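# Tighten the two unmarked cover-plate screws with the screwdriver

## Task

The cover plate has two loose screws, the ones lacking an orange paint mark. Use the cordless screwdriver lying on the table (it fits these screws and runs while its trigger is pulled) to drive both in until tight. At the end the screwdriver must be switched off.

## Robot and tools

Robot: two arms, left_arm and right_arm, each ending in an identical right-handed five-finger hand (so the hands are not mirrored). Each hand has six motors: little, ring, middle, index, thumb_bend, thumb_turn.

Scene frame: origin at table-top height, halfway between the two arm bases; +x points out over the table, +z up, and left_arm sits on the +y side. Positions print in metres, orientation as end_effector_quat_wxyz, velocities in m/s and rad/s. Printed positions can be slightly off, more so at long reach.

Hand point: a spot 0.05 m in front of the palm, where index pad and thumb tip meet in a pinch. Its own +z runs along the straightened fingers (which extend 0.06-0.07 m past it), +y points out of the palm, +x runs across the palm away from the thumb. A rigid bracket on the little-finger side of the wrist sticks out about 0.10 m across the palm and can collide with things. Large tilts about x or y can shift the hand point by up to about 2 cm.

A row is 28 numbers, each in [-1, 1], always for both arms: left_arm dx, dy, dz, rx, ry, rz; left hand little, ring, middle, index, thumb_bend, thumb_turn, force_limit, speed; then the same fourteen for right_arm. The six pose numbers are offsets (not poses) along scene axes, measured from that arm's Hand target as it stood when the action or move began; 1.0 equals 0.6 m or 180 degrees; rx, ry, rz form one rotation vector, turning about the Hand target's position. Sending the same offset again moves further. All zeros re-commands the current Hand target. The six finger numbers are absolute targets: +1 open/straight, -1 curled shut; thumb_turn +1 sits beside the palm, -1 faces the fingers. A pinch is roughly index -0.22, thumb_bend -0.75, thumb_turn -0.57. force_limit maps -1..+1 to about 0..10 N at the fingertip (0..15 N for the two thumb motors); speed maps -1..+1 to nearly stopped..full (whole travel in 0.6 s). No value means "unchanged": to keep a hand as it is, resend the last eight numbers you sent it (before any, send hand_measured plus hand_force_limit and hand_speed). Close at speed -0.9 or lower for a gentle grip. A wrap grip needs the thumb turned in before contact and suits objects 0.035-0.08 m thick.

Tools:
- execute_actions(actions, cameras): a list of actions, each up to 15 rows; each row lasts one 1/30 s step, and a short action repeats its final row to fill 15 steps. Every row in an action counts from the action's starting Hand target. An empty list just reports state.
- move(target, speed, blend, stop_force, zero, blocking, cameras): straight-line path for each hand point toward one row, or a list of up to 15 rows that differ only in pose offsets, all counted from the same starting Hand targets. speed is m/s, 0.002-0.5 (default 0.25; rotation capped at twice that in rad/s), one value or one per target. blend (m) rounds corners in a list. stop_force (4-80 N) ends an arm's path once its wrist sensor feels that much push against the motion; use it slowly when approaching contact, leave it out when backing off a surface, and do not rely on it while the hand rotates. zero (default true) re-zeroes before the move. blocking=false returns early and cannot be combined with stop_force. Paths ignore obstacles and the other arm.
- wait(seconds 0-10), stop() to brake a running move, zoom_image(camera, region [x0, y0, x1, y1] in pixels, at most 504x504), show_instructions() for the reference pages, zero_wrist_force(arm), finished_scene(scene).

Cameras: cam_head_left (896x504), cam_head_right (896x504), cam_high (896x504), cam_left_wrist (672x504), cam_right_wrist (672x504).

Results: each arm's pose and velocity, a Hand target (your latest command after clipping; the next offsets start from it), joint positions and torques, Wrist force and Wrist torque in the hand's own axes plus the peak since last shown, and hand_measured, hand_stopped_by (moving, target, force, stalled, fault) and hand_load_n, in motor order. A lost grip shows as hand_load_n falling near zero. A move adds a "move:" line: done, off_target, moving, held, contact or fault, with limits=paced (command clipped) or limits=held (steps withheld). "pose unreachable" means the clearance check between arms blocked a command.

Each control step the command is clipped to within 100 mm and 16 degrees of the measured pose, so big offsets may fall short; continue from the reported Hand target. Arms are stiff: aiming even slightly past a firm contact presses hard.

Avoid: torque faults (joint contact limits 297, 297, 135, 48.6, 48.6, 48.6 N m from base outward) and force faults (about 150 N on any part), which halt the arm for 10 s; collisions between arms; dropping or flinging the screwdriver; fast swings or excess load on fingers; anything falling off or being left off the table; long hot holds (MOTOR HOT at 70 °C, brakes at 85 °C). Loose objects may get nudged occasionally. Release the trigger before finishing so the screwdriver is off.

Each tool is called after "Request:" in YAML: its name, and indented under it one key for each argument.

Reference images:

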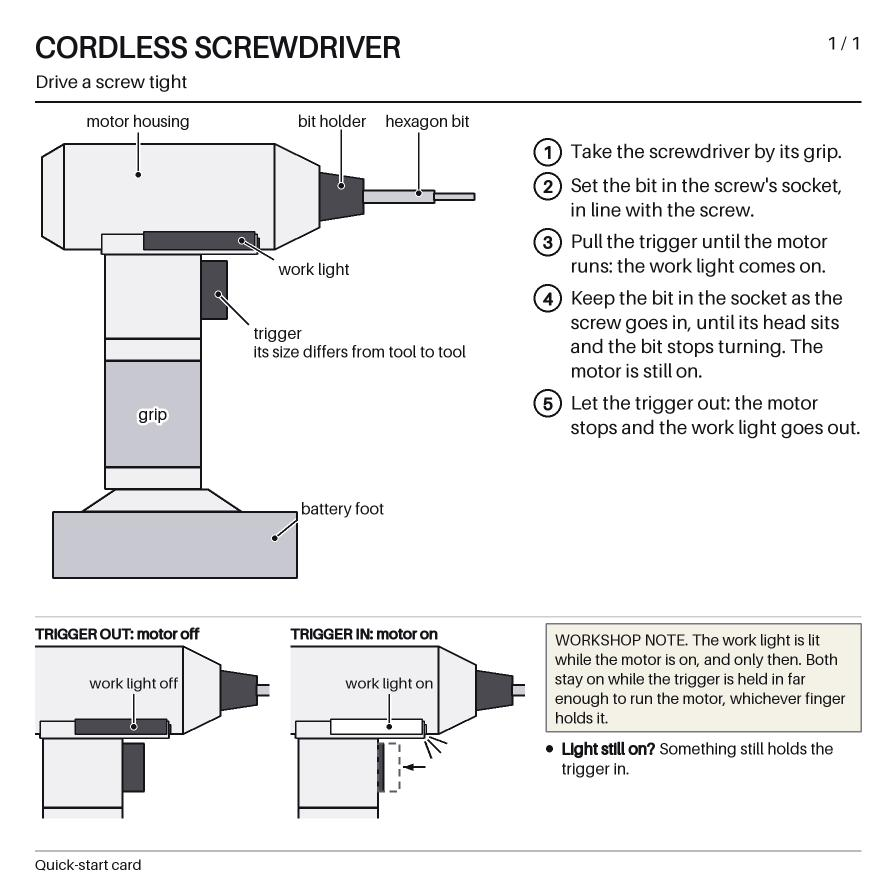

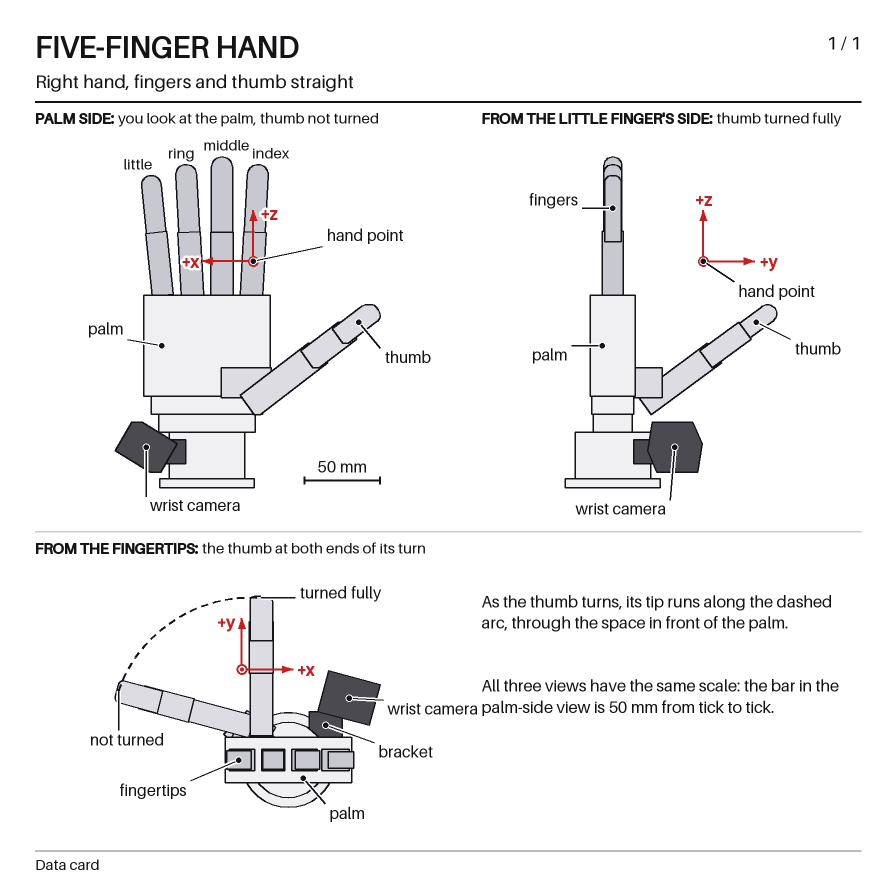

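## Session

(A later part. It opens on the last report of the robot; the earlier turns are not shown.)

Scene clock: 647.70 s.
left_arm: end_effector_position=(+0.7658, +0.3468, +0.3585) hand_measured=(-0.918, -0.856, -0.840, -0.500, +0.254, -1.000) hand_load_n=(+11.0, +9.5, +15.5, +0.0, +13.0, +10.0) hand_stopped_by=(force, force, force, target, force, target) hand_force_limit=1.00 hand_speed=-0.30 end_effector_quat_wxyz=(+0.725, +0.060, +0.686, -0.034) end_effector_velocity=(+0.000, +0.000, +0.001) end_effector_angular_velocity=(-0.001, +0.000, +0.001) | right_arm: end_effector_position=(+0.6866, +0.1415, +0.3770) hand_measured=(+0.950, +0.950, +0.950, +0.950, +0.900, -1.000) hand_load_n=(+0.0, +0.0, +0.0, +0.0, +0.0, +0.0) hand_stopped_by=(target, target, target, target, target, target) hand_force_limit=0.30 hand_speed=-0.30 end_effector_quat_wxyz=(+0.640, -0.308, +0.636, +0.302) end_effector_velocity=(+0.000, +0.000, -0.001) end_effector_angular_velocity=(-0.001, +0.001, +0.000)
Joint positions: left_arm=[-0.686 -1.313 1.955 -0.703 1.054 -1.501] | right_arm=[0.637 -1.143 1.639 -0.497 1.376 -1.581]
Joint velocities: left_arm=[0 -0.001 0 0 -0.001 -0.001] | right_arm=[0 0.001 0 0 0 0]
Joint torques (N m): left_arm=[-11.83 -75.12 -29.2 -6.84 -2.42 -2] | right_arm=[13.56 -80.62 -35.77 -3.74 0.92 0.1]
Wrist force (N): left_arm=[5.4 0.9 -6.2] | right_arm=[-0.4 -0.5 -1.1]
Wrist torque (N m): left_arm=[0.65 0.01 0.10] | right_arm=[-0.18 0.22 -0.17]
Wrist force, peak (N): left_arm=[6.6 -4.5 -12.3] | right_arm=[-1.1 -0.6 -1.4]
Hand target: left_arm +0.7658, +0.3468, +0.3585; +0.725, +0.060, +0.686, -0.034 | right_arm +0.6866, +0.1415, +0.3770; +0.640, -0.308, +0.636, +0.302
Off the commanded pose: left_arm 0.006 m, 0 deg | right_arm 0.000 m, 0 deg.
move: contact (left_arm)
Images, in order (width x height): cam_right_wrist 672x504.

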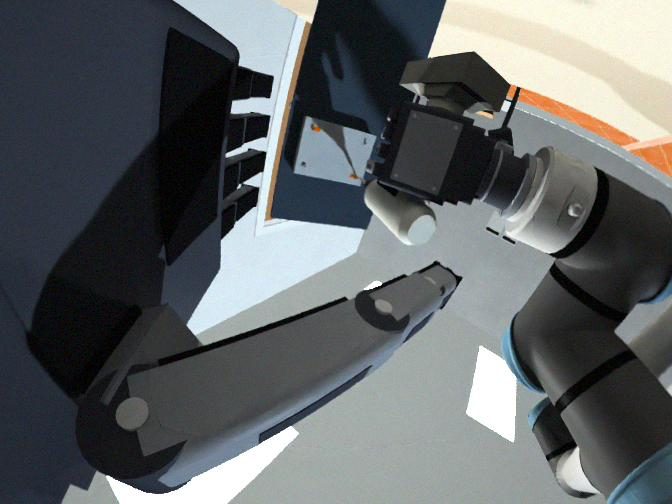

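Request:
move:
  target: [-0.0161,-0.0119,0,0,0,0,-1,-1,-1,-0.5,-1,-1,1,-0.3,0.1,-0.134,0,0,0,0,0.95,0.95,0.95,0.95,0.9,-1,0.3,-0.3]
  speed: 0.08
  cameras: ["cam_right_wrist","cam_high"]

Scene clock: 650.17 s.
left_arm: end_effector_position=(+0.7561, +0.3396, +0.3586) hand_measured=(-0.918, -0.856, -0.840, -0.500, +0.254, -1.000) hand_load_n=(+11.0, +9.5, +15.5, +0.0, +13.0, +10.5) hand_stopped_by=(force, force, force, target, force, target) hand_force_limit=1.00 hand_speed=-0.30 end_effector_quat_wxyz=(+0.725, +0.060, +0.686, -0.034) end_effector_velocity=(+0.000, +0.000, +0.000) end_effector_angular_velocity=(+0.000, +0.001, +0.000) | right_arm: end_effector_position=(+0.7467, +0.0611, +0.3770) hand_measured=(+0.950, +0.950, +0.950, +0.950, +0.900, -1.000) hand_load_n=(+0.0, +0.0, +0.0, +0.0, +0.0, +0.0) hand_stopped_by=(target, target, target, target, target, target) hand_force_limit=0.30 hand_speed=-0.30 end_effector_quat_wxyz=(+0.640, -0.308, +0.636, +0.302) end_effector_velocity=(-0.001, +0.001, +0.002) end_effector_angular_velocity=(+0.002, -0.002, +0.000)
Joint positions: left_arm=[-0.705 -1.322 1.967 -0.706 1.035 -1.5] | right_arm=[0.503 -1.175 1.687 -0.513 1.242 -1.58]
Joint velocities: left_arm=[0.001 0 0 0.001 0.001 0] | right_arm=[0.002 -0.001 -0.001 -0.001 0.003 0]
Joint torques (N m): left_arm=[5.93 -64.73 -35.02 -6.21 0.95 4.28] | right_arm=[11.19 -66.33 -44.81 -2.76 1.85 1.83]
Wrist force (N): left_arm=[5.7 3.3 -3.2] | right_arm=[-0.8 -0.8 -1.0]
Wrist torque (N m): left_arm=[0.73 0.13 -0.02] | right_arm=[-0.24 0.28 -0.20]
Wrist force, peak (N): left_arm=[5.5 1.3 -6.6] | right_arm=[-0.6 -1.7 -1.6]
Hand target: left_arm +0.7562, +0.3397, +0.3586; +0.725, +0.060, +0.686, -0.034 | right_arm +0.7466, +0.0612, +0.3770; +0.640, -0.308, +0.636, +0.302
Off the commanded pose: left_arm 0.000 m, 0 deg | right_arm 0.000 m, 0 deg.
move: done
Images, in order (width x height): cam_high 896x504, cam_right_wrist 672x504.

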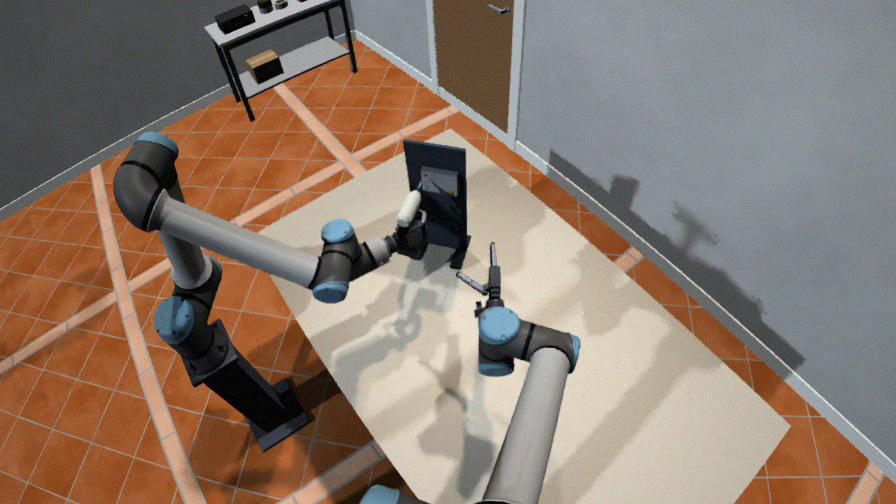

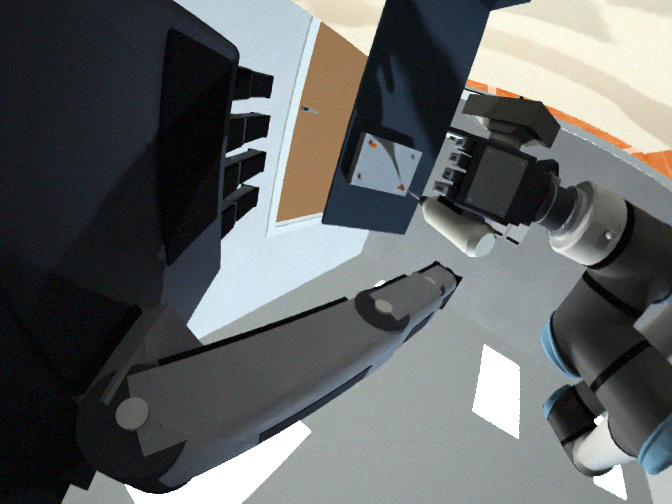

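Request:
move:
  target: [0.079,-0.1053,-0.0013,0,0,0,-1,-1,-1,-0.5,-1,-1,1,-0.3,0,0,0,0,0,0,0.95,0.95,0.95,0.95,0.9,-1,0.3,-0.3]
  speed: 0.08
  cameras: ["cam_right_wrist"]

Request:
zoom_image:
  camera: "cam_right_wrist"
  region: [345, 120, 429, 204]

Request:
zoom_image:
  camera: "cam_right_wrist"
  region: [354, 169, 382, 191]

Scene clock: 651.63 s.
left_arm: end_effector_position=(+0.8034, +0.2763, +0.3575) hand_measured=(-0.918, -0.856, -0.840, -0.500, +0.254, -1.000) hand_load_n=(+11.0, +9.5, +15.5, +0.0, +13.0, +10.5) hand_stopped_by=(force, force, force, target, force, target) hand_force_limit=1.00 hand_speed=-0.30 end_effector_quat_wxyz=(+0.725, +0.060, +0.686, -0.034) end_effector_velocity=(-0.001, +0.002, -0.001) end_effector_angular_velocity=(+0.002, +0.001, +0.000) | right_arm: end_effector_position=(+0.7467, +0.0612, +0.3770) hand_measured=(+0.950, +0.950, +0.950, +0.950, +0.900, -1.000) hand_load_n=(+0.0, +0.0, +0.0, -0.5, +0.0, +0.0) hand_stopped_by=(target, target, target, target, target, target) hand_force_limit=0.30 hand_speed=-0.30 end_effector_quat_wxyz=(+0.640, -0.308, +0.636, +0.302) end_effector_velocity=(+0.000, +0.000, +0.000) end_effector_angular_velocity=(+0.000, +0.000, +0.000)
Joint positions: left_arm=[-0.734 -1.221 1.829 -0.67 1.006 -1.498] | right_arm=[0.503 -1.175 1.686 -0.513 1.242 -1.58]
Joint velocities: left_arm=[0.001 -0.002 0.004 -0.001 0.001 0.001] | right_arm=[0 0 0 0.001 0 0]
Joint torques (N m): left_arm=[11.95 -78.49 -29.91 -7.58 1.75 3.08] | right_arm=[14.15 -65.94 -41.31 -0.12 0.18 1.28]
Wrist force (N): left_arm=[5.5 3.2 -3.2] | right_arm=[-0.7 -0.6 -1.2]
Wrist torque (N m): left_arm=[0.72 0.16 -0.01] | right_arm=[-0.20 0.27 -0.19]
Wrist force, peak (N): left_arm=[5.5 4.7 -4.2] | right_arm=[-0.7 -0.8 -1.6]
Hand target: left_arm +0.8034, +0.2764, +0.3576; +0.725, +0.060, +0.686, -0.034 | right_arm +0.7466, +0.0612, +0.3770; +0.640, -0.308, +0.636, +0.302
Off the commanded pose: left_arm 0.000 m, 0 deg | right_arm 0.000 m, 0 deg.
move: done
Images, in order (width x height): cam_right_wrist 672x504.

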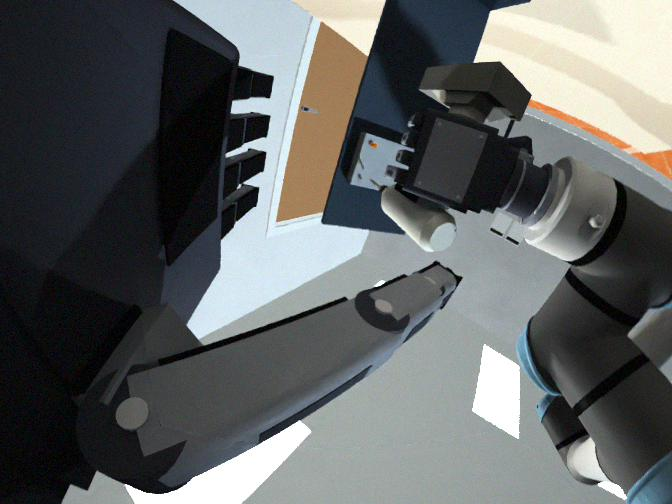

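Scaled by 6.000 from the camera's 672x504 image, which has a finer 960x720 frame.

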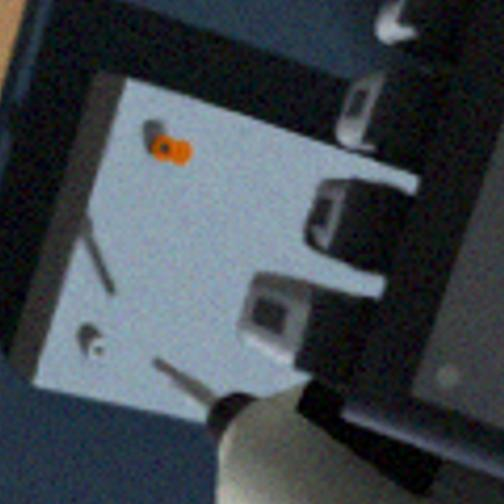

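Scaled by 18.000 from the camera's 672x504 image, which has a finer 960x720 frame.

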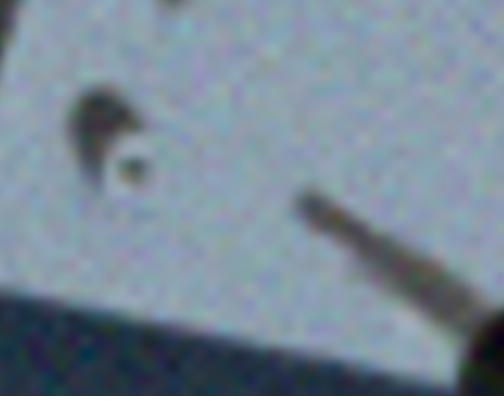

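Request:
wait:
  seconds: 0
  cameras: ["cam_right_wrist"]

Request:
zoom_image:
  camera: "cam_right_wrist"
  region: [344, 159, 392, 195]

Scene clock: 652.37 s.
left_arm: end_effector_position=(+0.8034, +0.2764, +0.3576) hand_measured=(-0.918, -0.856, -0.840, -0.500, +0.254, -1.000) hand_load_n=(+10.5, +9.5, +15.5, +0.0, +13.0, +10.5) hand_stopped_by=(force, force, force, target, force, target) hand_force_limit=1.00 hand_speed=-0.30 end_effector_quat_wxyz=(+0.725, +0.060, +0.686, -0.034) end_effector_velocity=(+0.000, +0.000, +0.000) end_effector_angular_velocity=(+0.000, +0.000, +0.000) | right_arm: end_effector_position=(+0.7467, +0.0612, +0.3770) hand_measured=(+0.950, +0.950, +0.950, +0.950, +0.900, -1.000) hand_load_n=(+0.0, +0.0, +0.0, +0.0, +0.0, -0.5) hand_stopped_by=(target, target, target, target, target, target) hand_force_limit=0.30 hand_speed=-0.30 end_effector_quat_wxyz=(+0.640, -0.308, +0.636, +0.302) end_effector_velocity=(+0.000, +0.000, +0.001) end_effector_angular_velocity=(+0.001, +0.000, +0.000)
Joint positions: left_arm=[-0.734 -1.221 1.829 -0.67 1.006 -1.498] | right_arm=[0.503 -1.175 1.686 -0.513 1.242 -1.58]
Joint velocities: left_arm=[0 0.001 0 -0.001 0 0] | right_arm=[0 -0.001 0 0 0 0]
Joint torques (N m): left_arm=[8.89 -80.91 -29.21 -6.5 2.42 0.05] | right_arm=[14.26 -67.18 -39.41 -0.6 0.08 0.83]
Wrist force (N): left_arm=[6.0 3.1 -2.5] | right_arm=[-1.0 -0.4 -1.7]
Wrist torque (N m): left_arm=[0.66 0.07 0.02] | right_arm=[-0.13 0.33 -0.21]
Wrist force, peak (N): left_arm=[6.2 3.2 -3.1] | right_arm=[-1.0 -0.4 -1.7]
Hand target: left_arm +0.8034, +0.2764, +0.3576; +0.725, +0.060, +0.686, -0.034 | right_arm +0.7466, +0.0612, +0.3770; +0.640, -0.308, +0.636, +0.302
Off the commanded pose: left_arm 0.000 m, 0 deg | right_arm 0.000 m, 0 deg.
Images, in order (width x height): cam_right_wrist 672x504.

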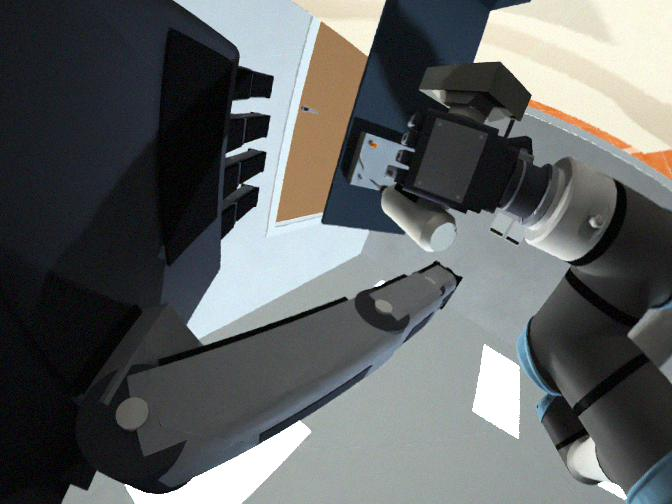

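Scaled by 10.500 from the camera's 672x504 image, which has a finer 960x720 frame.

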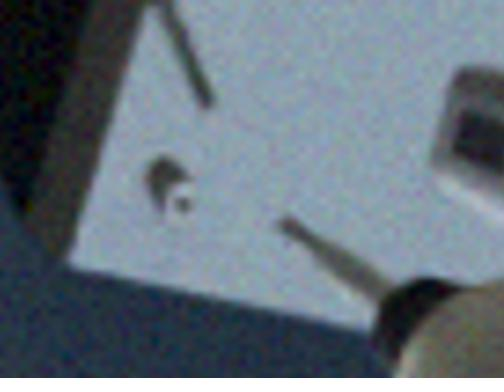

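Request:
move:
  target: [0.00596,-0.00803,0,0,0,0,-1,-1,-1,-0.5,-1,-1,1,-0.3,0,0,0,0,0,0,0.95,0.95,0.95,0.95,0.9,-1,0.3,-0.3]
  speed: 0.05
  cameras: ["cam_right_wrist"]

Request:
zoom_image:
  camera: "cam_right_wrist"
  region: [344, 159, 392, 195]

Scene clock: 653.40 s.
left_arm: end_effector_position=(+0.8071, +0.2715, +0.3576) hand_measured=(-0.918, -0.856, -0.840, -0.500, +0.254, -1.000) hand_load_n=(+10.5, +9.5, +15.0, +0.0, +13.0, +10.5) hand_stopped_by=(force, force, force, target, force, target) hand_force_limit=1.00 hand_speed=-0.30 end_effector_quat_wxyz=(+0.725, +0.060, +0.686, -0.034) end_effector_velocity=(+0.000, +0.000, +0.000) end_effector_angular_velocity=(+0.001, +0.000, +0.000) | right_arm: end_effector_position=(+0.7467, +0.0612, +0.3770) hand_measured=(+0.950, +0.950, +0.950, +0.950, +0.900, -1.000) hand_load_n=(+0.0, +0.0, +0.0, +0.0, +0.0, +0.0) hand_stopped_by=(target, target, target, target, target, target) hand_force_limit=0.30 hand_speed=-0.30 end_effector_quat_wxyz=(+0.640, -0.308, +0.636, +0.302) end_effector_velocity=(+0.000, +0.000, +0.001) end_effector_angular_velocity=(+0.001, -0.001, +0.000)
Joint positions: left_arm=[-0.736 -1.214 1.818 -0.667 1.004 -1.498] | right_arm=[0.503 -1.175 1.686 -0.513 1.242 -1.58]
Joint velocities: left_arm=[0 0 0 0 0 0.001] | right_arm=[0 -0.001 0 0 0 0]
Joint torques (N m): left_arm=[-5.7 -74.65 -38.58 -1.41 -1.53 4.17] | right_arm=[14.72 -66.56 -36.98 -1.18 0.01 0.4]
Wrist force (N): left_arm=[5.9 3.1 -2.9] | right_arm=[-1.0 -0.9 -1.4]
Wrist torque (N m): left_arm=[0.69 0.10 0.00] | right_arm=[-0.24 0.32 -0.22]
Wrist force, peak (N): left_arm=[6.1 3.5 -3.1] | right_arm=[-1.0 -0.9 -1.4]
Hand target: left_arm +0.8070, +0.2716, +0.3576; +0.725, +0.060, +0.686, -0.034 | right_arm +0.7466, +0.0612, +0.3770; +0.640, -0.308, +0.636, +0.302
Off the commanded pose: left_arm 0.000 m, 0 deg | right_arm 0.000 m, 0 deg.
move: done
Images, in order (width x height): cam_right_wrist 672x504.

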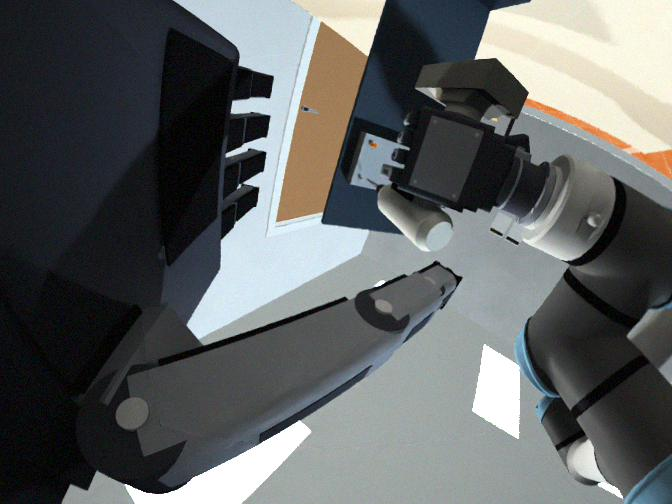

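Scaled by 10.500 from the camera's 672x504 image, which has a finer 960x720 frame.

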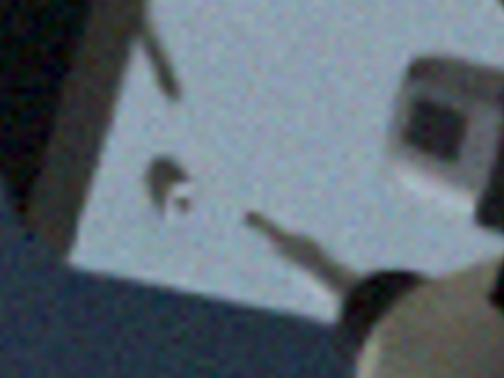

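Request:
zoom_image:
  camera: "cam_right_wrist"
  region: [355, 170, 375, 185]

Scaled by 25.200 from the camera's 672x504 image, which has a finer 960x720 frame.

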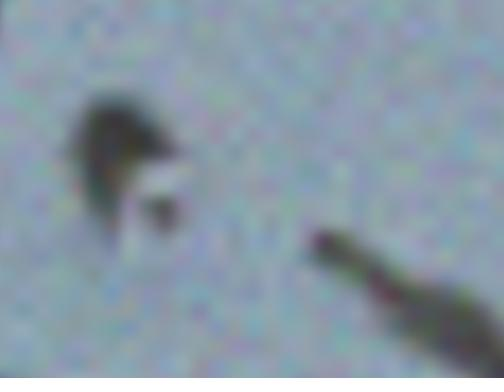

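Request:
move:
  target: [0.00669,0.00497,0,0,0,0,-1,-1,-1,-0.5,-1,-1,1,-0.3,0,0,0,0,0,0,0.95,0.95,0.95,0.95,0.9,-1,0.3,-0.3]
  speed: 0.03
  stop_force: 6
  cameras: ["cam_right_wrist"]

Request:
zoom_image:
  camera: "cam_right_wrist"
  region: [355, 170, 375, 185]

Scene clock: 657.00 s.
left_arm: end_effector_position=(+0.8110, +0.2746, +0.3575) hand_measured=(-0.918, -0.856, -0.840, -0.500, +0.254, -1.000) hand_load_n=(+11.0, +9.5, +15.5, +0.0, +13.0, +10.5) hand_stopped_by=(force, force, force, target, force, target) hand_force_limit=1.00 hand_speed=-0.30 end_effector_quat_wxyz=(+0.725, +0.060, +0.686, -0.034) end_effector_velocity=(+0.000, +0.000, -0.001) end_effector_angular_velocity=(+0.001, +0.001, +0.000) | right_arm: end_effector_position=(+0.7466, +0.0612, +0.3770) hand_measured=(+0.950, +0.950, +0.950, +0.950, +0.900, -1.000) hand_load_n=(+0.0, +0.0, +0.0, +0.0, +0.0, +0.0) hand_stopped_by=(target, target, target, target, target, target) hand_force_limit=0.30 hand_speed=-0.30 end_effector_quat_wxyz=(+0.640, -0.308, +0.636, +0.302) end_effector_velocity=(+0.000, +0.000, -0.001) end_effector_angular_velocity=(-0.001, +0.002, +0.000)
Joint positions: left_arm=[-0.729 -1.21 1.813 -0.665 1.011 -1.498] | right_arm=[0.503 -1.175 1.686 -0.513 1.242 -1.58]
Joint velocities: left_arm=[0 0.001 0 0 0 0] | right_arm=[0 0.001 0 0.001 0 0]
Joint torques (N m): left_arm=[-14.33 -80.32 -28.77 -5.79 -1.95 -2.93] | right_arm=[12.32 -67.18 -34.8 -3 0.22 -0.49]
Wrist force (N): left_arm=[5.9 3.0 -3.3] | right_arm=[-0.5 -0.4 -1.1]
Wrist torque (N m): left_arm=[0.70 0.10 0.00] | right_arm=[-0.18 0.24 -0.17]
Wrist force, peak (N): left_arm=[6.2 3.3 -3.1] | right_arm=[-1.1 -0.6 -1.7]
Hand target: left_arm +0.8110, +0.2746, +0.3576; +0.725, +0.060, +0.686, -0.034 | right_arm +0.7466, +0.0612, +0.3770; +0.640, -0.308, +0.636, +0.302
Off the commanded pose: left_arm 0.000 m, 0 deg | right_arm 0.000 m, 0 deg.
move: done
Images, in order (width x height): cam_right_wrist 672x504.

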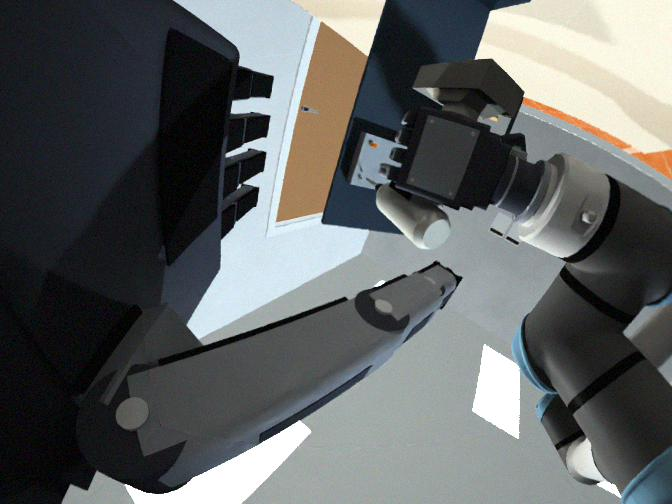

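Scaled by 25.200 from the camera's 672x504 image, which has a finer 960x720 frame.

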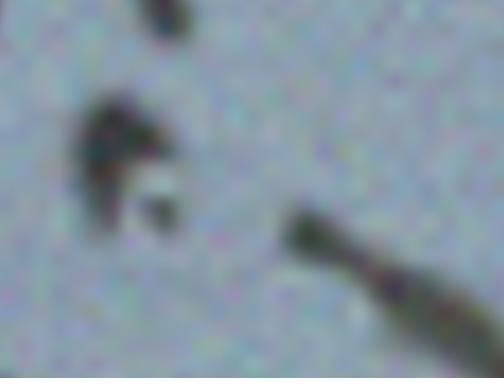

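Request:
move:
  target: [0.00725,-0.00977,0.002,0,0,0,-1,-1,-1,-0.5,-1,-1,1,-0.3,0,0,0,0,0,0,0.95,0.95,0.95,0.95,0.9,-1,0.3,-0.3]
  speed: 0.03
  stop_force: 6
  cameras: ["cam_right_wrist","cam_head_right"]

Request:
zoom_image:
  camera: "cam_right_wrist"
  region: [355, 170, 375, 185]

Scene clock: 659.23 s.
left_arm: end_effector_position=(+0.8153, +0.2687, +0.3587) hand_measured=(-0.918, -0.856, -0.840, -0.500, +0.254, -1.000) hand_load_n=(+11.0, +9.5, +15.5, +0.0, +13.0, +10.5) hand_stopped_by=(force, force, force, target, force, target) hand_force_limit=1.00 hand_speed=-0.30 end_effector_quat_wxyz=(+0.725, +0.060, +0.686, -0.034) end_effector_velocity=(+0.000, +0.000, +0.001) end_effector_angular_velocity=(-0.001, -0.001, +0.000) | right_arm: end_effector_position=(+0.7466, +0.0612, +0.3770) hand_measured=(+0.950, +0.950, +0.950, +0.950, +0.900, -1.000) hand_load_n=(+0.0, -0.5, +0.0, +0.0, +0.0, -0.5) hand_stopped_by=(target, target, target, target, target, target) hand_force_limit=0.30 hand_speed=-0.30 end_effector_quat_wxyz=(+0.640, -0.308, +0.636, +0.302) end_effector_velocity=(-0.001, +0.000, +0.001) end_effector_angular_velocity=(+0.000, +0.001, +0.000)
Joint positions: left_arm=[-0.732 -1.202 1.799 -0.659 1.009 -1.498] | right_arm=[0.503 -1.175 1.686 -0.513 1.242 -1.58]
Joint velocities: left_arm=[0 -0.001 0 0 0 -0.001] | right_arm=[0 -0.002 0 0.003 0 0]
Joint torques (N m): left_arm=[6.85 -86.33 -30.63 -6.45 1.63 4.18] | right_arm=[11.22 -68.11 -35.2 -4.09 0.21 -0.47]
Wrist force (N): left_arm=[6.4 3.3 -3.1] | right_arm=[-0.7 -0.8 -1.4]
Wrist torque (N m): left_arm=[0.73 0.02 0.04] | right_arm=[-0.22 0.27 -0.20]
Wrist force, peak (N): left_arm=[6.4 3.3 -3.1] | right_arm=[-1.0 -0.6 -1.5]
Hand target: left_arm +0.8154, +0.2687, +0.3587; +0.725, +0.060, +0.686, -0.034 | right_arm +0.7466, +0.0612, +0.3770; +0.640, -0.308, +0.636, +0.302
Off the commanded pose: left_arm 0.000 m, 0 deg | right_arm 0.000 m, 0 deg.
move: done
Images, in order (width x height): cam_head_right 896x504, cam_right_wrist 672x504.

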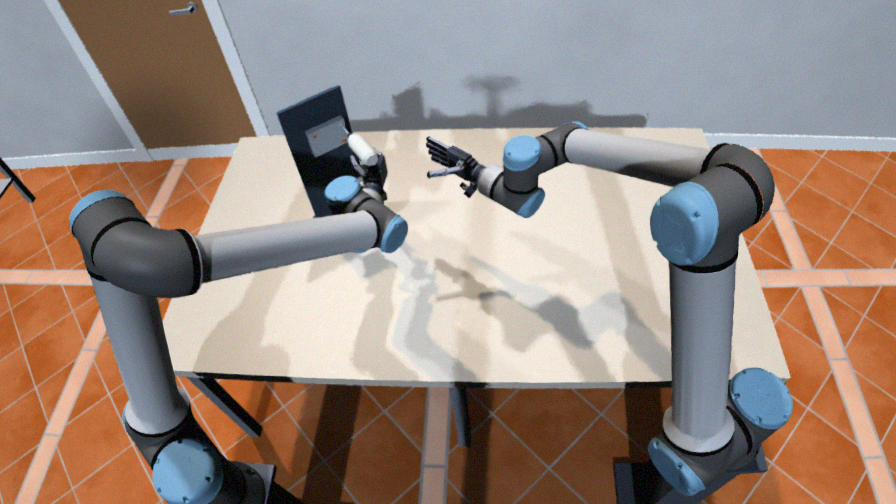

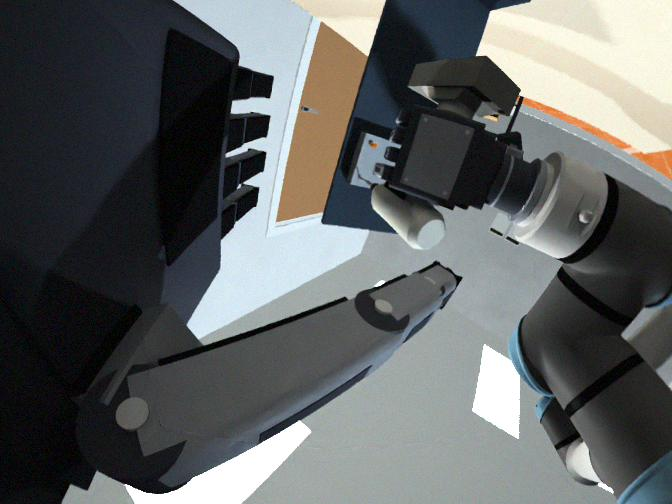

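Scaled by 25.200 from the camera's 672x504 image, which has a finer 960x720 frame.

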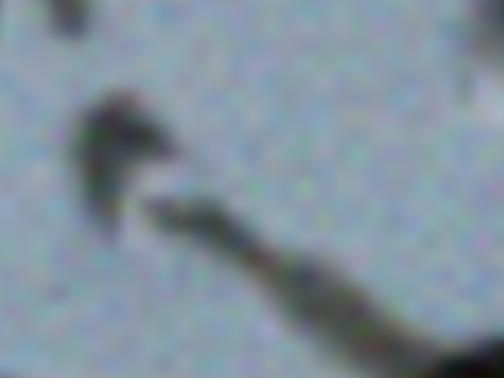

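Request:
move:
  target: [0.00535,0.00397,0,0,0,0,-1,-1,-1,-0.5,-1,-1,1,-0.3,0,0,0,0,0,0,0.95,0.95,0.95,0.95,0.9,-1,0.3,-0.3]
  speed: 0.01
  stop_force: 5
  cameras: ["cam_right_wrist"]

Request:
zoom_image:
  camera: "cam_right_wrist"
  region: [355, 170, 375, 185]

Scene clock: 660.50 s.
left_arm: end_effector_position=(+0.8186, +0.2711, +0.3588) hand_measured=(-0.918, -0.856, -0.840, -0.500, +0.254, -1.000) hand_load_n=(+11.0, +9.5, +15.5, +0.0, +13.0, +10.5) hand_stopped_by=(force, force, force, target, force, target) hand_force_limit=1.00 hand_speed=-0.30 end_effector_quat_wxyz=(+0.725, +0.060, +0.686, -0.034) end_effector_velocity=(+0.000, -0.001, +0.000) end_effector_angular_velocity=(-0.001, +0.000, -0.002) | right_arm: end_effector_position=(+0.7466, +0.0612, +0.3770) hand_measured=(+0.950, +0.950, +0.950, +0.950, +0.900, -1.000) hand_load_n=(+0.0, +0.0, +0.0, +0.0, +0.0, +0.0) hand_stopped_by=(target, target, target, target, target, target) hand_force_limit=0.30 hand_speed=-0.30 end_effector_quat_wxyz=(+0.640, -0.308, +0.636, +0.302) end_effector_velocity=(+0.000, +0.000, +0.001) end_effector_angular_velocity=(+0.001, -0.001, +0.000)
Joint positions: left_arm=[-0.726 -1.2 1.795 -0.657 1.014 -1.499] | right_arm=[0.503 -1.175 1.686 -0.513 1.242 -1.58]
Joint velocities: left_arm=[-0.002 0 0 0 0 0] | right_arm=[0 0 0 -0.001 0 0]
Joint torques (N m): left_arm=[-12.43 -59.36 -41.07 -1.93 -1.56 -2.94] | right_arm=[11.21 -67.71 -35.42 -4.33 0.16 -0.23]
Wrist force (N): left_arm=[5.6 3.2 -3.1] | right_arm=[-0.7 -0.8 -0.9]
Wrist torque (N m): left_arm=[0.72 0.14 -0.01] | right_arm=[-0.26 0.27 -0.20]
Wrist force, peak (N): left_arm=[6.2 3.6 -2.9] | right_arm=[-0.8 -0.9 -1.5]
Hand target: left_arm +0.8186, +0.2711, +0.3587; +0.725, +0.060, +0.686, -0.034 | right_arm +0.7466, +0.0612, +0.3770; +0.640, -0.308, +0.636, +0.302
Off the commanded pose: left_arm 0.000 m, 0 deg | right_arm 0.000 m, 0 deg.
move: done
Images, in order (width x height): cam_right_wrist 672x504.

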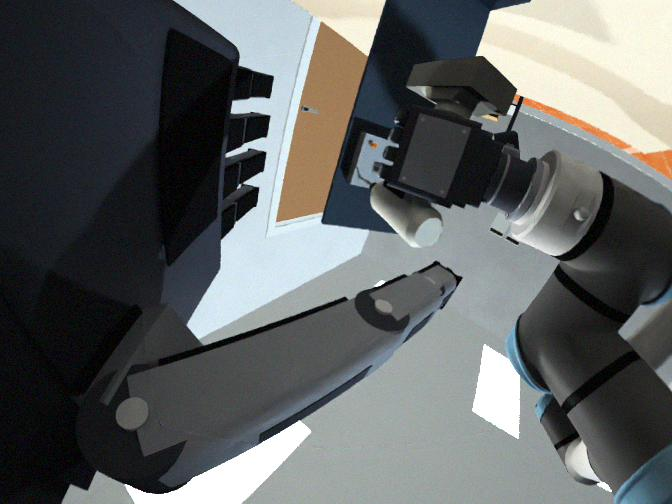

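Scaled by 25.200 from the camera's 672x504 image, which has a finer 960x720 frame.

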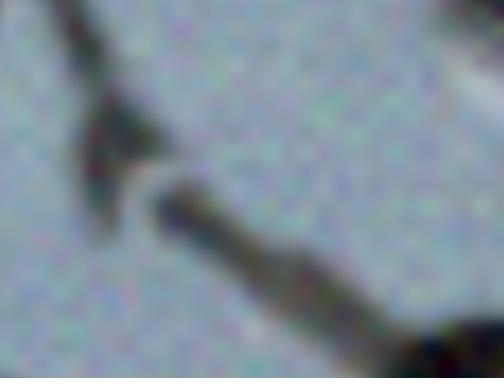

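Request:
move:
  target: [0,0,0.0005,0,0,0,-1,-1,-1,-0.73,-1,-1,1,-0.3,0,0,0,0,0,0,0.95,0.95,0.95,0.95,0.9,-1,0.3,-0.3]
  speed: 0.01
  cameras: ["cam_right_wrist"]

Request:
zoom_image:
  camera: "cam_right_wrist"
  region: [344, 159, 392, 195]

Scene clock: 661.40 s.
left_arm: end_effector_position=(+0.8185, +0.2711, +0.3589) hand_measured=(-0.918, -0.856, -0.840, -0.610, +0.254, -1.000) hand_load_n=(+10.5, +9.0, +15.0, +9.0, +13.0, +10.5) hand_stopped_by=(force, force, force, force, force, target) hand_force_limit=1.00 hand_speed=-0.30 end_effector_quat_wxyz=(+0.725, +0.060, +0.686, -0.034) end_effector_velocity=(+0.000, +0.001, +0.001) end_effector_angular_velocity=(-0.001, -0.001, +0.001) | right_arm: end_effector_position=(+0.7466, +0.0612, +0.3770) hand_measured=(+0.950, +0.950, +0.950, +0.950, +0.900, -1.000) hand_load_n=(+0.0, +0.0, +0.0, +0.0, +0.0, +0.0) hand_stopped_by=(target, target, target, target, target, target) hand_force_limit=0.30 hand_speed=-0.30 end_effector_quat_wxyz=(+0.640, -0.308, +0.636, +0.302) end_effector_velocity=(+0.000, +0.000, +0.000) end_effector_angular_velocity=(+0.000, +0.000, +0.000)
Joint positions: left_arm=[-0.726 -1.2 1.795 -0.657 1.014 -1.499] | right_arm=[0.503 -1.175 1.686 -0.513 1.242 -1.58]
Joint velocities: left_arm=[0.001 -0.001 0 0 0 0] | right_arm=[0 0 0 0.001 0 0]
Joint torques (N m): left_arm=[-14.68 -86.6 -54.31 -0.3 -1.24 -2.76] | right_arm=[11.27 -67.61 -35.55 -4.44 0.12 -0.34]
Wrist force (N): left_arm=[5.9 2.7 -2.8] | right_arm=[-0.9 -0.7 -1.1]
Wrist torque (N m): left_arm=[0.63 0.08 0.00] | right_arm=[-0.22 0.29 -0.20]
Wrist force, peak (N): left_arm=[5.9 3.4 -3.2] | right_arm=[-0.9 -1.1 -1.5]
Hand target: left_arm +0.8186, +0.2711, +0.3590; +0.725, +0.060, +0.686, -0.034 | right_arm +0.7466, +0.0612, +0.3770; +0.640, -0.308, +0.636, +0.302
Off the commanded pose: left_arm 0.000 m, 0 deg | right_arm 0.000 m, 0 deg.
move: done
Images, in order (width x height): cam_right_wrist 672x504.

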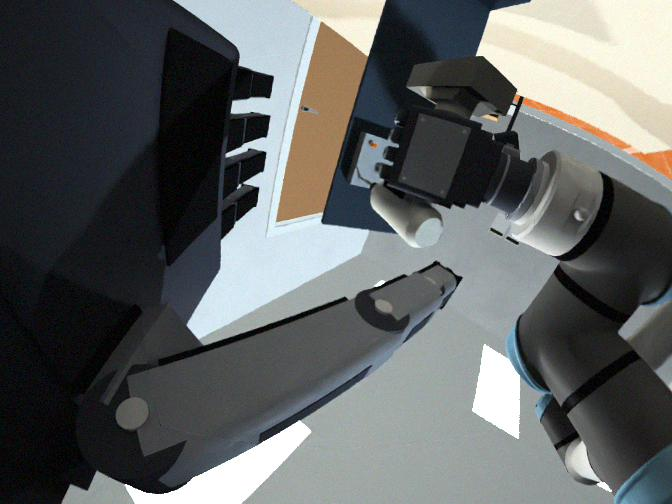

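Scaled by 10.500 from the camera's 672x504 image, which has a finer 960x720 frame.

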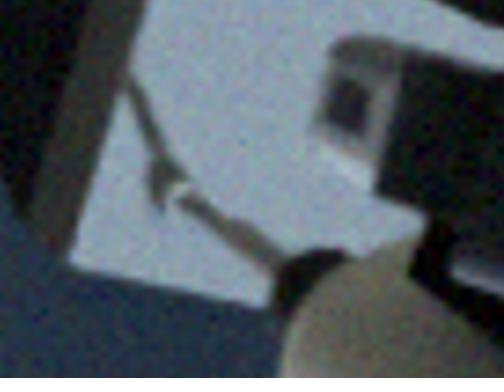

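Request:
move:
  target: [0,0,0,0,0,0,-1,-1,-1,-0.5,-1,-1,1,-0.3,0,0,0,0,0,0,0.95,0.95,0.95,0.95,0.9,-1,0.3,-0.3]
  cameras: []

Request:
move:
  target: [0,0,0,0,0,0,-1,-1,-1,-0.73,-1,-1,1,-0.3,0,0,0,0,0,0,0.95,0.95,0.95,0.95,0.9,-1,0.3,-0.3]
  cameras: ["cam_right_wrist"]

Request:
zoom_image:
  camera: "cam_right_wrist"
  region: [344, 159, 392, 195]

Scene clock: 662.20 s.
left_arm: end_effector_position=(+0.8186, +0.2711, +0.3590) hand_measured=(-0.918, -0.856, -0.840, -0.500, +0.254, -1.000) hand_load_n=(+10.5, +9.5, +15.5, +0.0, +13.0, +10.5) hand_stopped_by=(force, force, force, target, force, target) hand_force_limit=1.00 hand_speed=-0.30 end_effector_quat_wxyz=(+0.725, +0.060, +0.686, -0.034) end_effector_velocity=(+0.000, +0.000, +0.000) end_effector_angular_velocity=(-0.002, +0.000, +0.000) | right_arm: end_effector_position=(+0.7466, +0.0612, +0.3770) hand_measured=(+0.950, +0.950, +0.950, +0.950, +0.900, -1.000) hand_load_n=(+0.5, +0.0, +0.0, +0.0, +0.0, +0.0) hand_stopped_by=(target, target, target, target, target, target) hand_force_limit=0.30 hand_speed=-0.30 end_effector_quat_wxyz=(+0.640, -0.308, +0.636, +0.302) end_effector_velocity=(+0.000, +0.000, +0.000) end_effector_angular_velocity=(+0.000, +0.001, +0.000)
Joint positions: left_arm=[-0.726 -1.2 1.795 -0.657 1.014 -1.499] | right_arm=[0.503 -1.175 1.686 -0.513 1.242 -1.58]
Joint velocities: left_arm=[0 0 0 0 0 -0.002] | right_arm=[0 -0.001 0 0.001 0 0]
Joint torques (N m): left_arm=[-10.33 -85.26 -53.95 -1.8 -1.66 -3.23] | right_arm=[11.18 -67.56 -36.14 -4.4 0.07 -0.3]
Wrist force (N): left_arm=[5.7 3.2 -3.0] | right_arm=[-0.6 -0.8 -1.1]
Wrist torque (N m): left_arm=[0.72 0.13 -0.01] | right_arm=[-0.23 0.25 -0.19]
Wrist force, peak (N): left_arm=[6.1 3.2 -3.1] | right_arm=[-0.9 -0.7 -1.6]
Hand target: left_arm +0.8186, +0.2711, +0.3590; +0.725, +0.060, +0.686, -0.034 | right_arm +0.7466, +0.0612, +0.3770; +0.640, -0.308, +0.636, +0.302
Off the commanded pose: left_arm 0.000 m, 0 deg | right_arm 0.000 m, 0 deg.
move: done
No camera images: "cameras" was empty.

Scene clock: 662.90 s.
left_arm: end_effector_position=(+0.8186, +0.2711, +0.3590) hand_measured=(-0.918, -0.856, -0.840, -0.610, +0.254, -1.000) hand_load_n=(+10.5, +9.0, +15.0, +8.5, +13.5, +10.0) hand_stopped_by=(force, force, force, force, force, target) hand_force_limit=1.00 hand_speed=-0.30 end_effector_quat_wxyz=(+0.725, +0.060, +0.686, -0.034) end_effector_velocity=(+0.000, +0.000, +0.000) end_effector_angular_velocity=(-0.001, +0.000, +0.000) | right_arm: end_effector_position=(+0.7466, +0.0612, +0.3770) hand_measured=(+0.950, +0.950, +0.950, +0.950, +0.900, -1.000) hand_load_n=(+0.0, +0.0, +0.0, +0.0, +0.0, +0.0) hand_stopped_by=(target, target, target, target, target, target) hand_force_limit=0.30 hand_speed=-0.30 end_effector_quat_wxyz=(+0.640, -0.308, +0.636, +0.302) end_effector_velocity=(+0.000, +0.000, -0.002) end_effector_angular_velocity=(-0.001, +0.003, +0.000)
Joint positions: left_arm=[-0.726 -1.2 1.795 -0.657 1.014 -1.499] | right_arm=[0.503 -1.175 1.686 -0.513 1.242 -1.58]
Joint velocities: left_arm=[-0.001 0 0 0 0 -0.001] | right_arm=[0 0.002 0 0.001 0 0]
Joint torques (N m): left_arm=[-11.23 -85.27 -51.06 -2.99 -1.42 -2.76] | right_arm=[10.43 -68.35 -36.46 -4.28 0.17 -0.24]
Wrist force (N): left_arm=[5.9 3.1 -3.2] | right_arm=[-0.7 -0.8 -1.2]
Wrist torque (N m): left_arm=[0.72 0.10 0.00] | right_arm=[-0.22 0.27 -0.20]
Wrist force, peak (N): left_arm=[6.0 3.1 -3.5] | right_arm=[-0.8 -0.4 -1.5]
Hand target: left_arm +0.8186, +0.2711, +0.3590; +0.725, +0.060, +0.686, -0.034 | right_arm +0.7466, +0.0612, +0.3770; +0.640, -0.308, +0.636, +0.302
Off the commanded pose: left_arm 0.000 m, 0 deg | right_arm 0.000 m, 0 deg.
move: done
Images, in order (width x height): cam_right_wrist 672x504.

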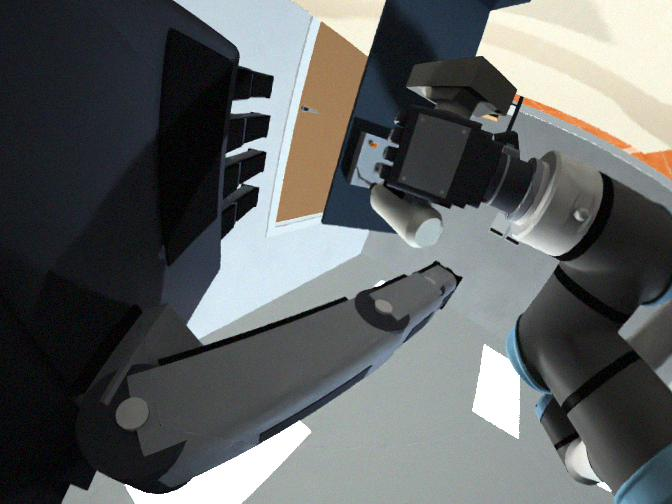

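Scaled by 10.500 from the camera's 672x504 image, which has a finer 960x720 frame.

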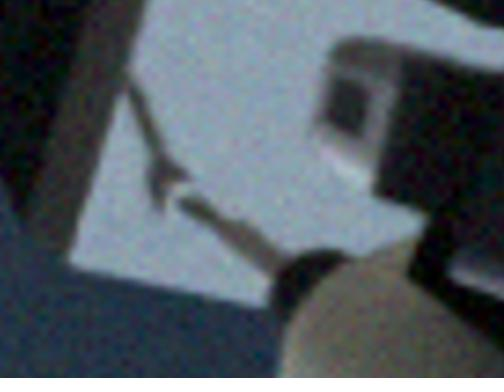

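Request:
move:
  target: [0,0,0,0,0,0,-1,-1,-1,-0.5,-1,-1,1,0.2,0,0,0,0,0,0,0.95,0.95,0.95,0.95,0.9,-1,0.3,-0.3]
  cameras: []

Request:
move:
  target: [0,0,0,0,0,0,-1,-1,-1,-0.73,-1,-1,1,0.2,0,0,0,0,0,0,0.95,0.95,0.95,0.95,0.9,-1,0.3,-0.3]
  cameras: ["cam_right_wrist"]

Request:
zoom_image:
  camera: "cam_right_wrist"
  region: [344, 159, 392, 195]

Scene clock: 663.73 s.
left_arm: end_effector_position=(+0.8186, +0.2711, +0.3590) hand_measured=(-0.918, -0.856, -0.840, -0.500, +0.254, -1.000) hand_load_n=(+10.5, +9.5, +15.5, +0.0, +13.0, +10.5) hand_stopped_by=(force, force, force, target, force, target) hand_force_limit=1.00 hand_speed=0.20 end_effector_quat_wxyz=(+0.725, +0.060, +0.686, -0.034) end_effector_velocity=(+0.000, +0.000, +0.001) end_effector_angular_velocity=(+0.000, -0.001, -0.001) | right_arm: end_effector_position=(+0.7466, +0.0612, +0.3770) hand_measured=(+0.950, +0.950, +0.950, +0.950, +0.900, -1.000) hand_load_n=(+0.0, +0.0, +0.0, +0.0, +0.0, -0.5) hand_stopped_by=(target, target, target, target, target, target) hand_force_limit=0.30 hand_speed=-0.30 end_effector_quat_wxyz=(+0.640, -0.308, +0.636, +0.302) end_effector_velocity=(+0.000, +0.000, +0.000) end_effector_angular_velocity=(+0.000, +0.000, +0.000)
Joint positions: left_arm=[-0.726 -1.2 1.795 -0.657 1.014 -1.499] | right_arm=[0.503 -1.175 1.686 -0.513 1.242 -1.58]
Joint velocities: left_arm=[0 0 0 -0.001 0.001 0.001] | right_arm=[0 0 0 0 0 0]
Joint torques (N m): left_arm=[-12.83 -86.31 -50.38 -4.42 -1.71 -2.63] | right_arm=[10.59 -68.74 -36.6 -4.22 0.25 -0.14]
Wrist force (N): left_arm=[5.6 3.3 -2.9] | right_arm=[-0.7 -0.5 -1.5]
Wrist torque (N m): left_arm=[0.72 0.14 -0.02] | right_arm=[-0.17 0.28 -0.19]
Wrist force, peak (N): left_arm=[6.2 3.3 -2.9] | right_arm=[-1.2 -0.8 -1.3]
Hand target: left_arm +0.8186, +0.2711, +0.3590; +0.725, +0.060, +0.686, -0.034 | right_arm +0.7466, +0.0612, +0.3770; +0.640, -0.308, +0.636, +0.302
Off the commanded pose: left_arm 0.000 m, 0 deg | right_arm 0.000 m, 0 deg.
move: done
No camera images: "cameras" was empty.

Scene clock: 664.43 s.
left_arm: end_effector_position=(+0.8186, +0.2711, +0.3590) hand_measured=(-0.918, -0.856, -0.840, -0.724, +0.254, -1.000) hand_load_n=(+10.5, +9.0, +15.0, +10.5, +13.0, +10.0) hand_stopped_by=(force, force, force, force, force, target) hand_force_limit=1.00 hand_speed=0.20 end_effector_quat_wxyz=(+0.725, +0.060, +0.686, -0.034) end_effector_velocity=(+0.000, +0.000, +0.000) end_effector_angular_velocity=(+0.000, +0.000, +0.000) | right_arm: end_effector_position=(+0.7466, +0.0612, +0.3770) hand_measured=(+0.950, +0.950, +0.950, +0.950, +0.900, -1.000) hand_load_n=(+0.0, +0.0, +0.0, -0.5, +0.0, +0.0) hand_stopped_by=(target, target, target, target, target, target) hand_force_limit=0.30 hand_speed=-0.30 end_effector_quat_wxyz=(+0.640, -0.308, +0.636, +0.302) end_effector_velocity=(+0.000, +0.000, -0.001) end_effector_angular_velocity=(-0.001, +0.001, +0.000)
Joint positions: left_arm=[-0.726 -1.2 1.795 -0.657 1.014 -1.499] | right_arm=[0.503 -1.175 1.686 -0.513 1.242 -1.58]
Joint velocities: left_arm=[0 0 0 0 -0.001 0] | right_arm=[0 0 0 0.001 0 0]
Joint torques (N m): left_arm=[-13.81 -82.02 -47.86 -5.63 -1.13 -2.74] | right_arm=[10.55 -69.31 -36.81 -4.33 0.16 -0.27]
Wrist force (N): left_arm=[5.9 3.5 -3.2] | right_arm=[-0.5 -0.8 -1.3]
Wrist torque (N m): left_arm=[0.78 0.09 0.02] | right_arm=[-0.22 0.24 -0.18]
Wrist force, peak (N): left_arm=[6.4 3.4 -2.8] | right_arm=[-0.7 -1.0 -1.6]
Hand target: left_arm +0.8186, +0.2711, +0.3590; +0.725, +0.060, +0.686, -0.034 | right_arm +0.7466, +0.0612, +0.3770; +0.640, -0.308, +0.636, +0.302
Off the commanded pose: left_arm 0.000 m, 0 deg | right_arm 0.000 m, 0 deg.
move: done
Images, in order (width x height): cam_right_wrist 672x504.

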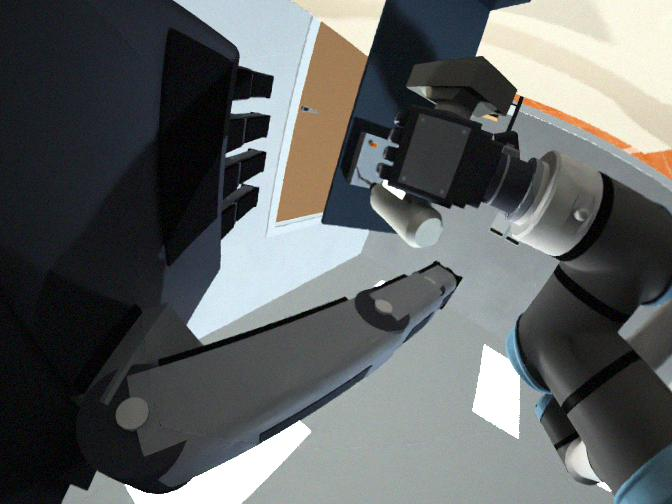

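Scaled by 10.500 from the camera's 672x504 image, which has a finer 960x720 frame.

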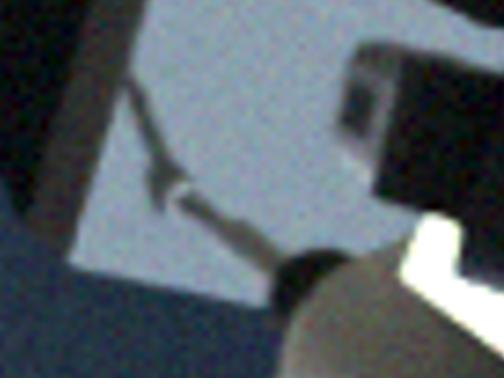

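Request:
move:
  target: [0.00803,0.00596,0,0,0,0,-1,-1,-1,-0.73,-1,-1,1,0.2,0,0,0,0,0,0,0.95,0.95,0.95,0.95,0.9,-1,0.3,-0.3]
  speed: 0.004
  stop_force: 4
  cameras: ["cam_right_wrist"]

Request:
zoom_image:
  camera: "cam_right_wrist"
  region: [355, 170, 375, 185]

Scene clock: 666.53 s.
left_arm: end_effector_position=(+0.8208, +0.2727, +0.3590) hand_measured=(-0.918, -0.856, -0.840, -0.724, +0.254, -1.000) hand_load_n=(+10.5, +9.0, +14.5, +10.0, +13.0, +10.0) hand_stopped_by=(force, force, force, force, force, target) hand_force_limit=1.00 hand_speed=0.20 end_effector_quat_wxyz=(+0.725, +0.060, +0.686, -0.034) end_effector_velocity=(+0.000, -0.001, +0.000) end_effector_angular_velocity=(+0.002, -0.001, -0.001) | right_arm: end_effector_position=(+0.7466, +0.0612, +0.3770) hand_measured=(+0.950, +0.950, +0.950, +0.950, +0.900, -1.000) hand_load_n=(+0.0, +0.0, +0.0, +0.0, +0.0, +0.0) hand_stopped_by=(target, target, target, target, target, target) hand_force_limit=0.30 hand_speed=-0.30 end_effector_quat_wxyz=(+0.640, -0.308, +0.636, +0.302) end_effector_velocity=(+0.000, +0.000, +0.000) end_effector_angular_velocity=(+0.000, +0.000, +0.000)
Joint positions: left_arm=[-0.722 -1.198 1.792 -0.656 1.018 -1.499] | right_arm=[0.503 -1.175 1.686 -0.513 1.242 -1.58]
Joint velocities: left_arm=[-0.001 0 0 0 0 0.002] | right_arm=[0 0 0 -0.001 0 0]
Joint torques (N m): left_arm=[-9.4 -83.03 -28.74 -6.74 -2.15 -2.34] | right_arm=[9.52 -69.14 -37.79 -4.35 0.22 -0.34]
Wrist force (N): left_arm=[5.4 0.0 -6.6] | right_arm=[-0.7 -0.6 -1.1]
Wrist torque (N m): left_arm=[0.71 -0.02 0.14] | right_arm=[-0.22 0.27 -0.20]
Wrist force, peak (N): left_arm=[5.4 -2.7 -10.0] | right_arm=[-0.9 -0.9 -1.6]
Hand target: left_arm +0.8208, +0.2727, +0.3590; +0.725, +0.060, +0.686, -0.034 | right_arm +0.7466, +0.0612, +0.3770; +0.640, -0.308, +0.636, +0.302
Off the commanded pose: left_arm 0.003 m, 0 deg | right_arm 0.000 m, 0 deg.
move: contact (left_arm)
Images, in order (width x height): cam_right_wrist 672x504.

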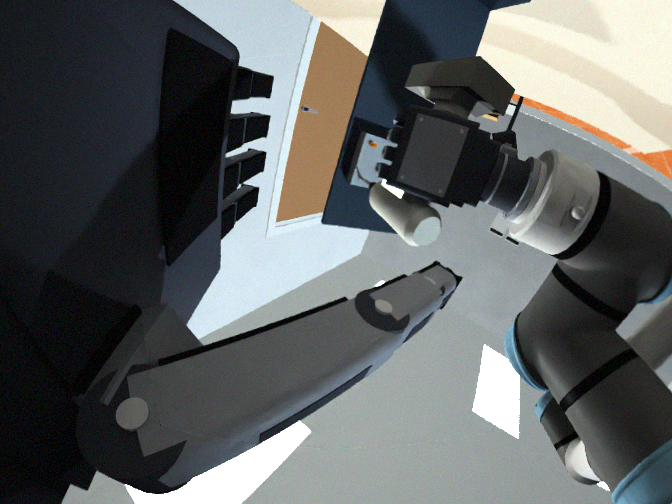

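Scaled by 25.200 from the camera's 672x504 image, which has a finer 960x720 frame.

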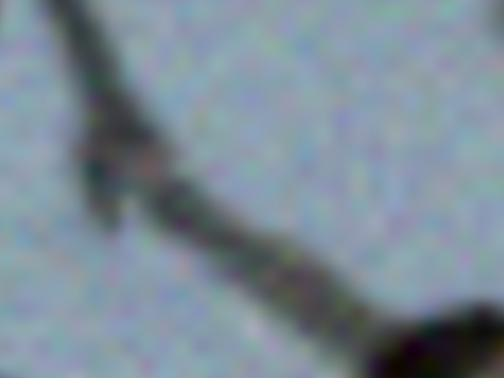

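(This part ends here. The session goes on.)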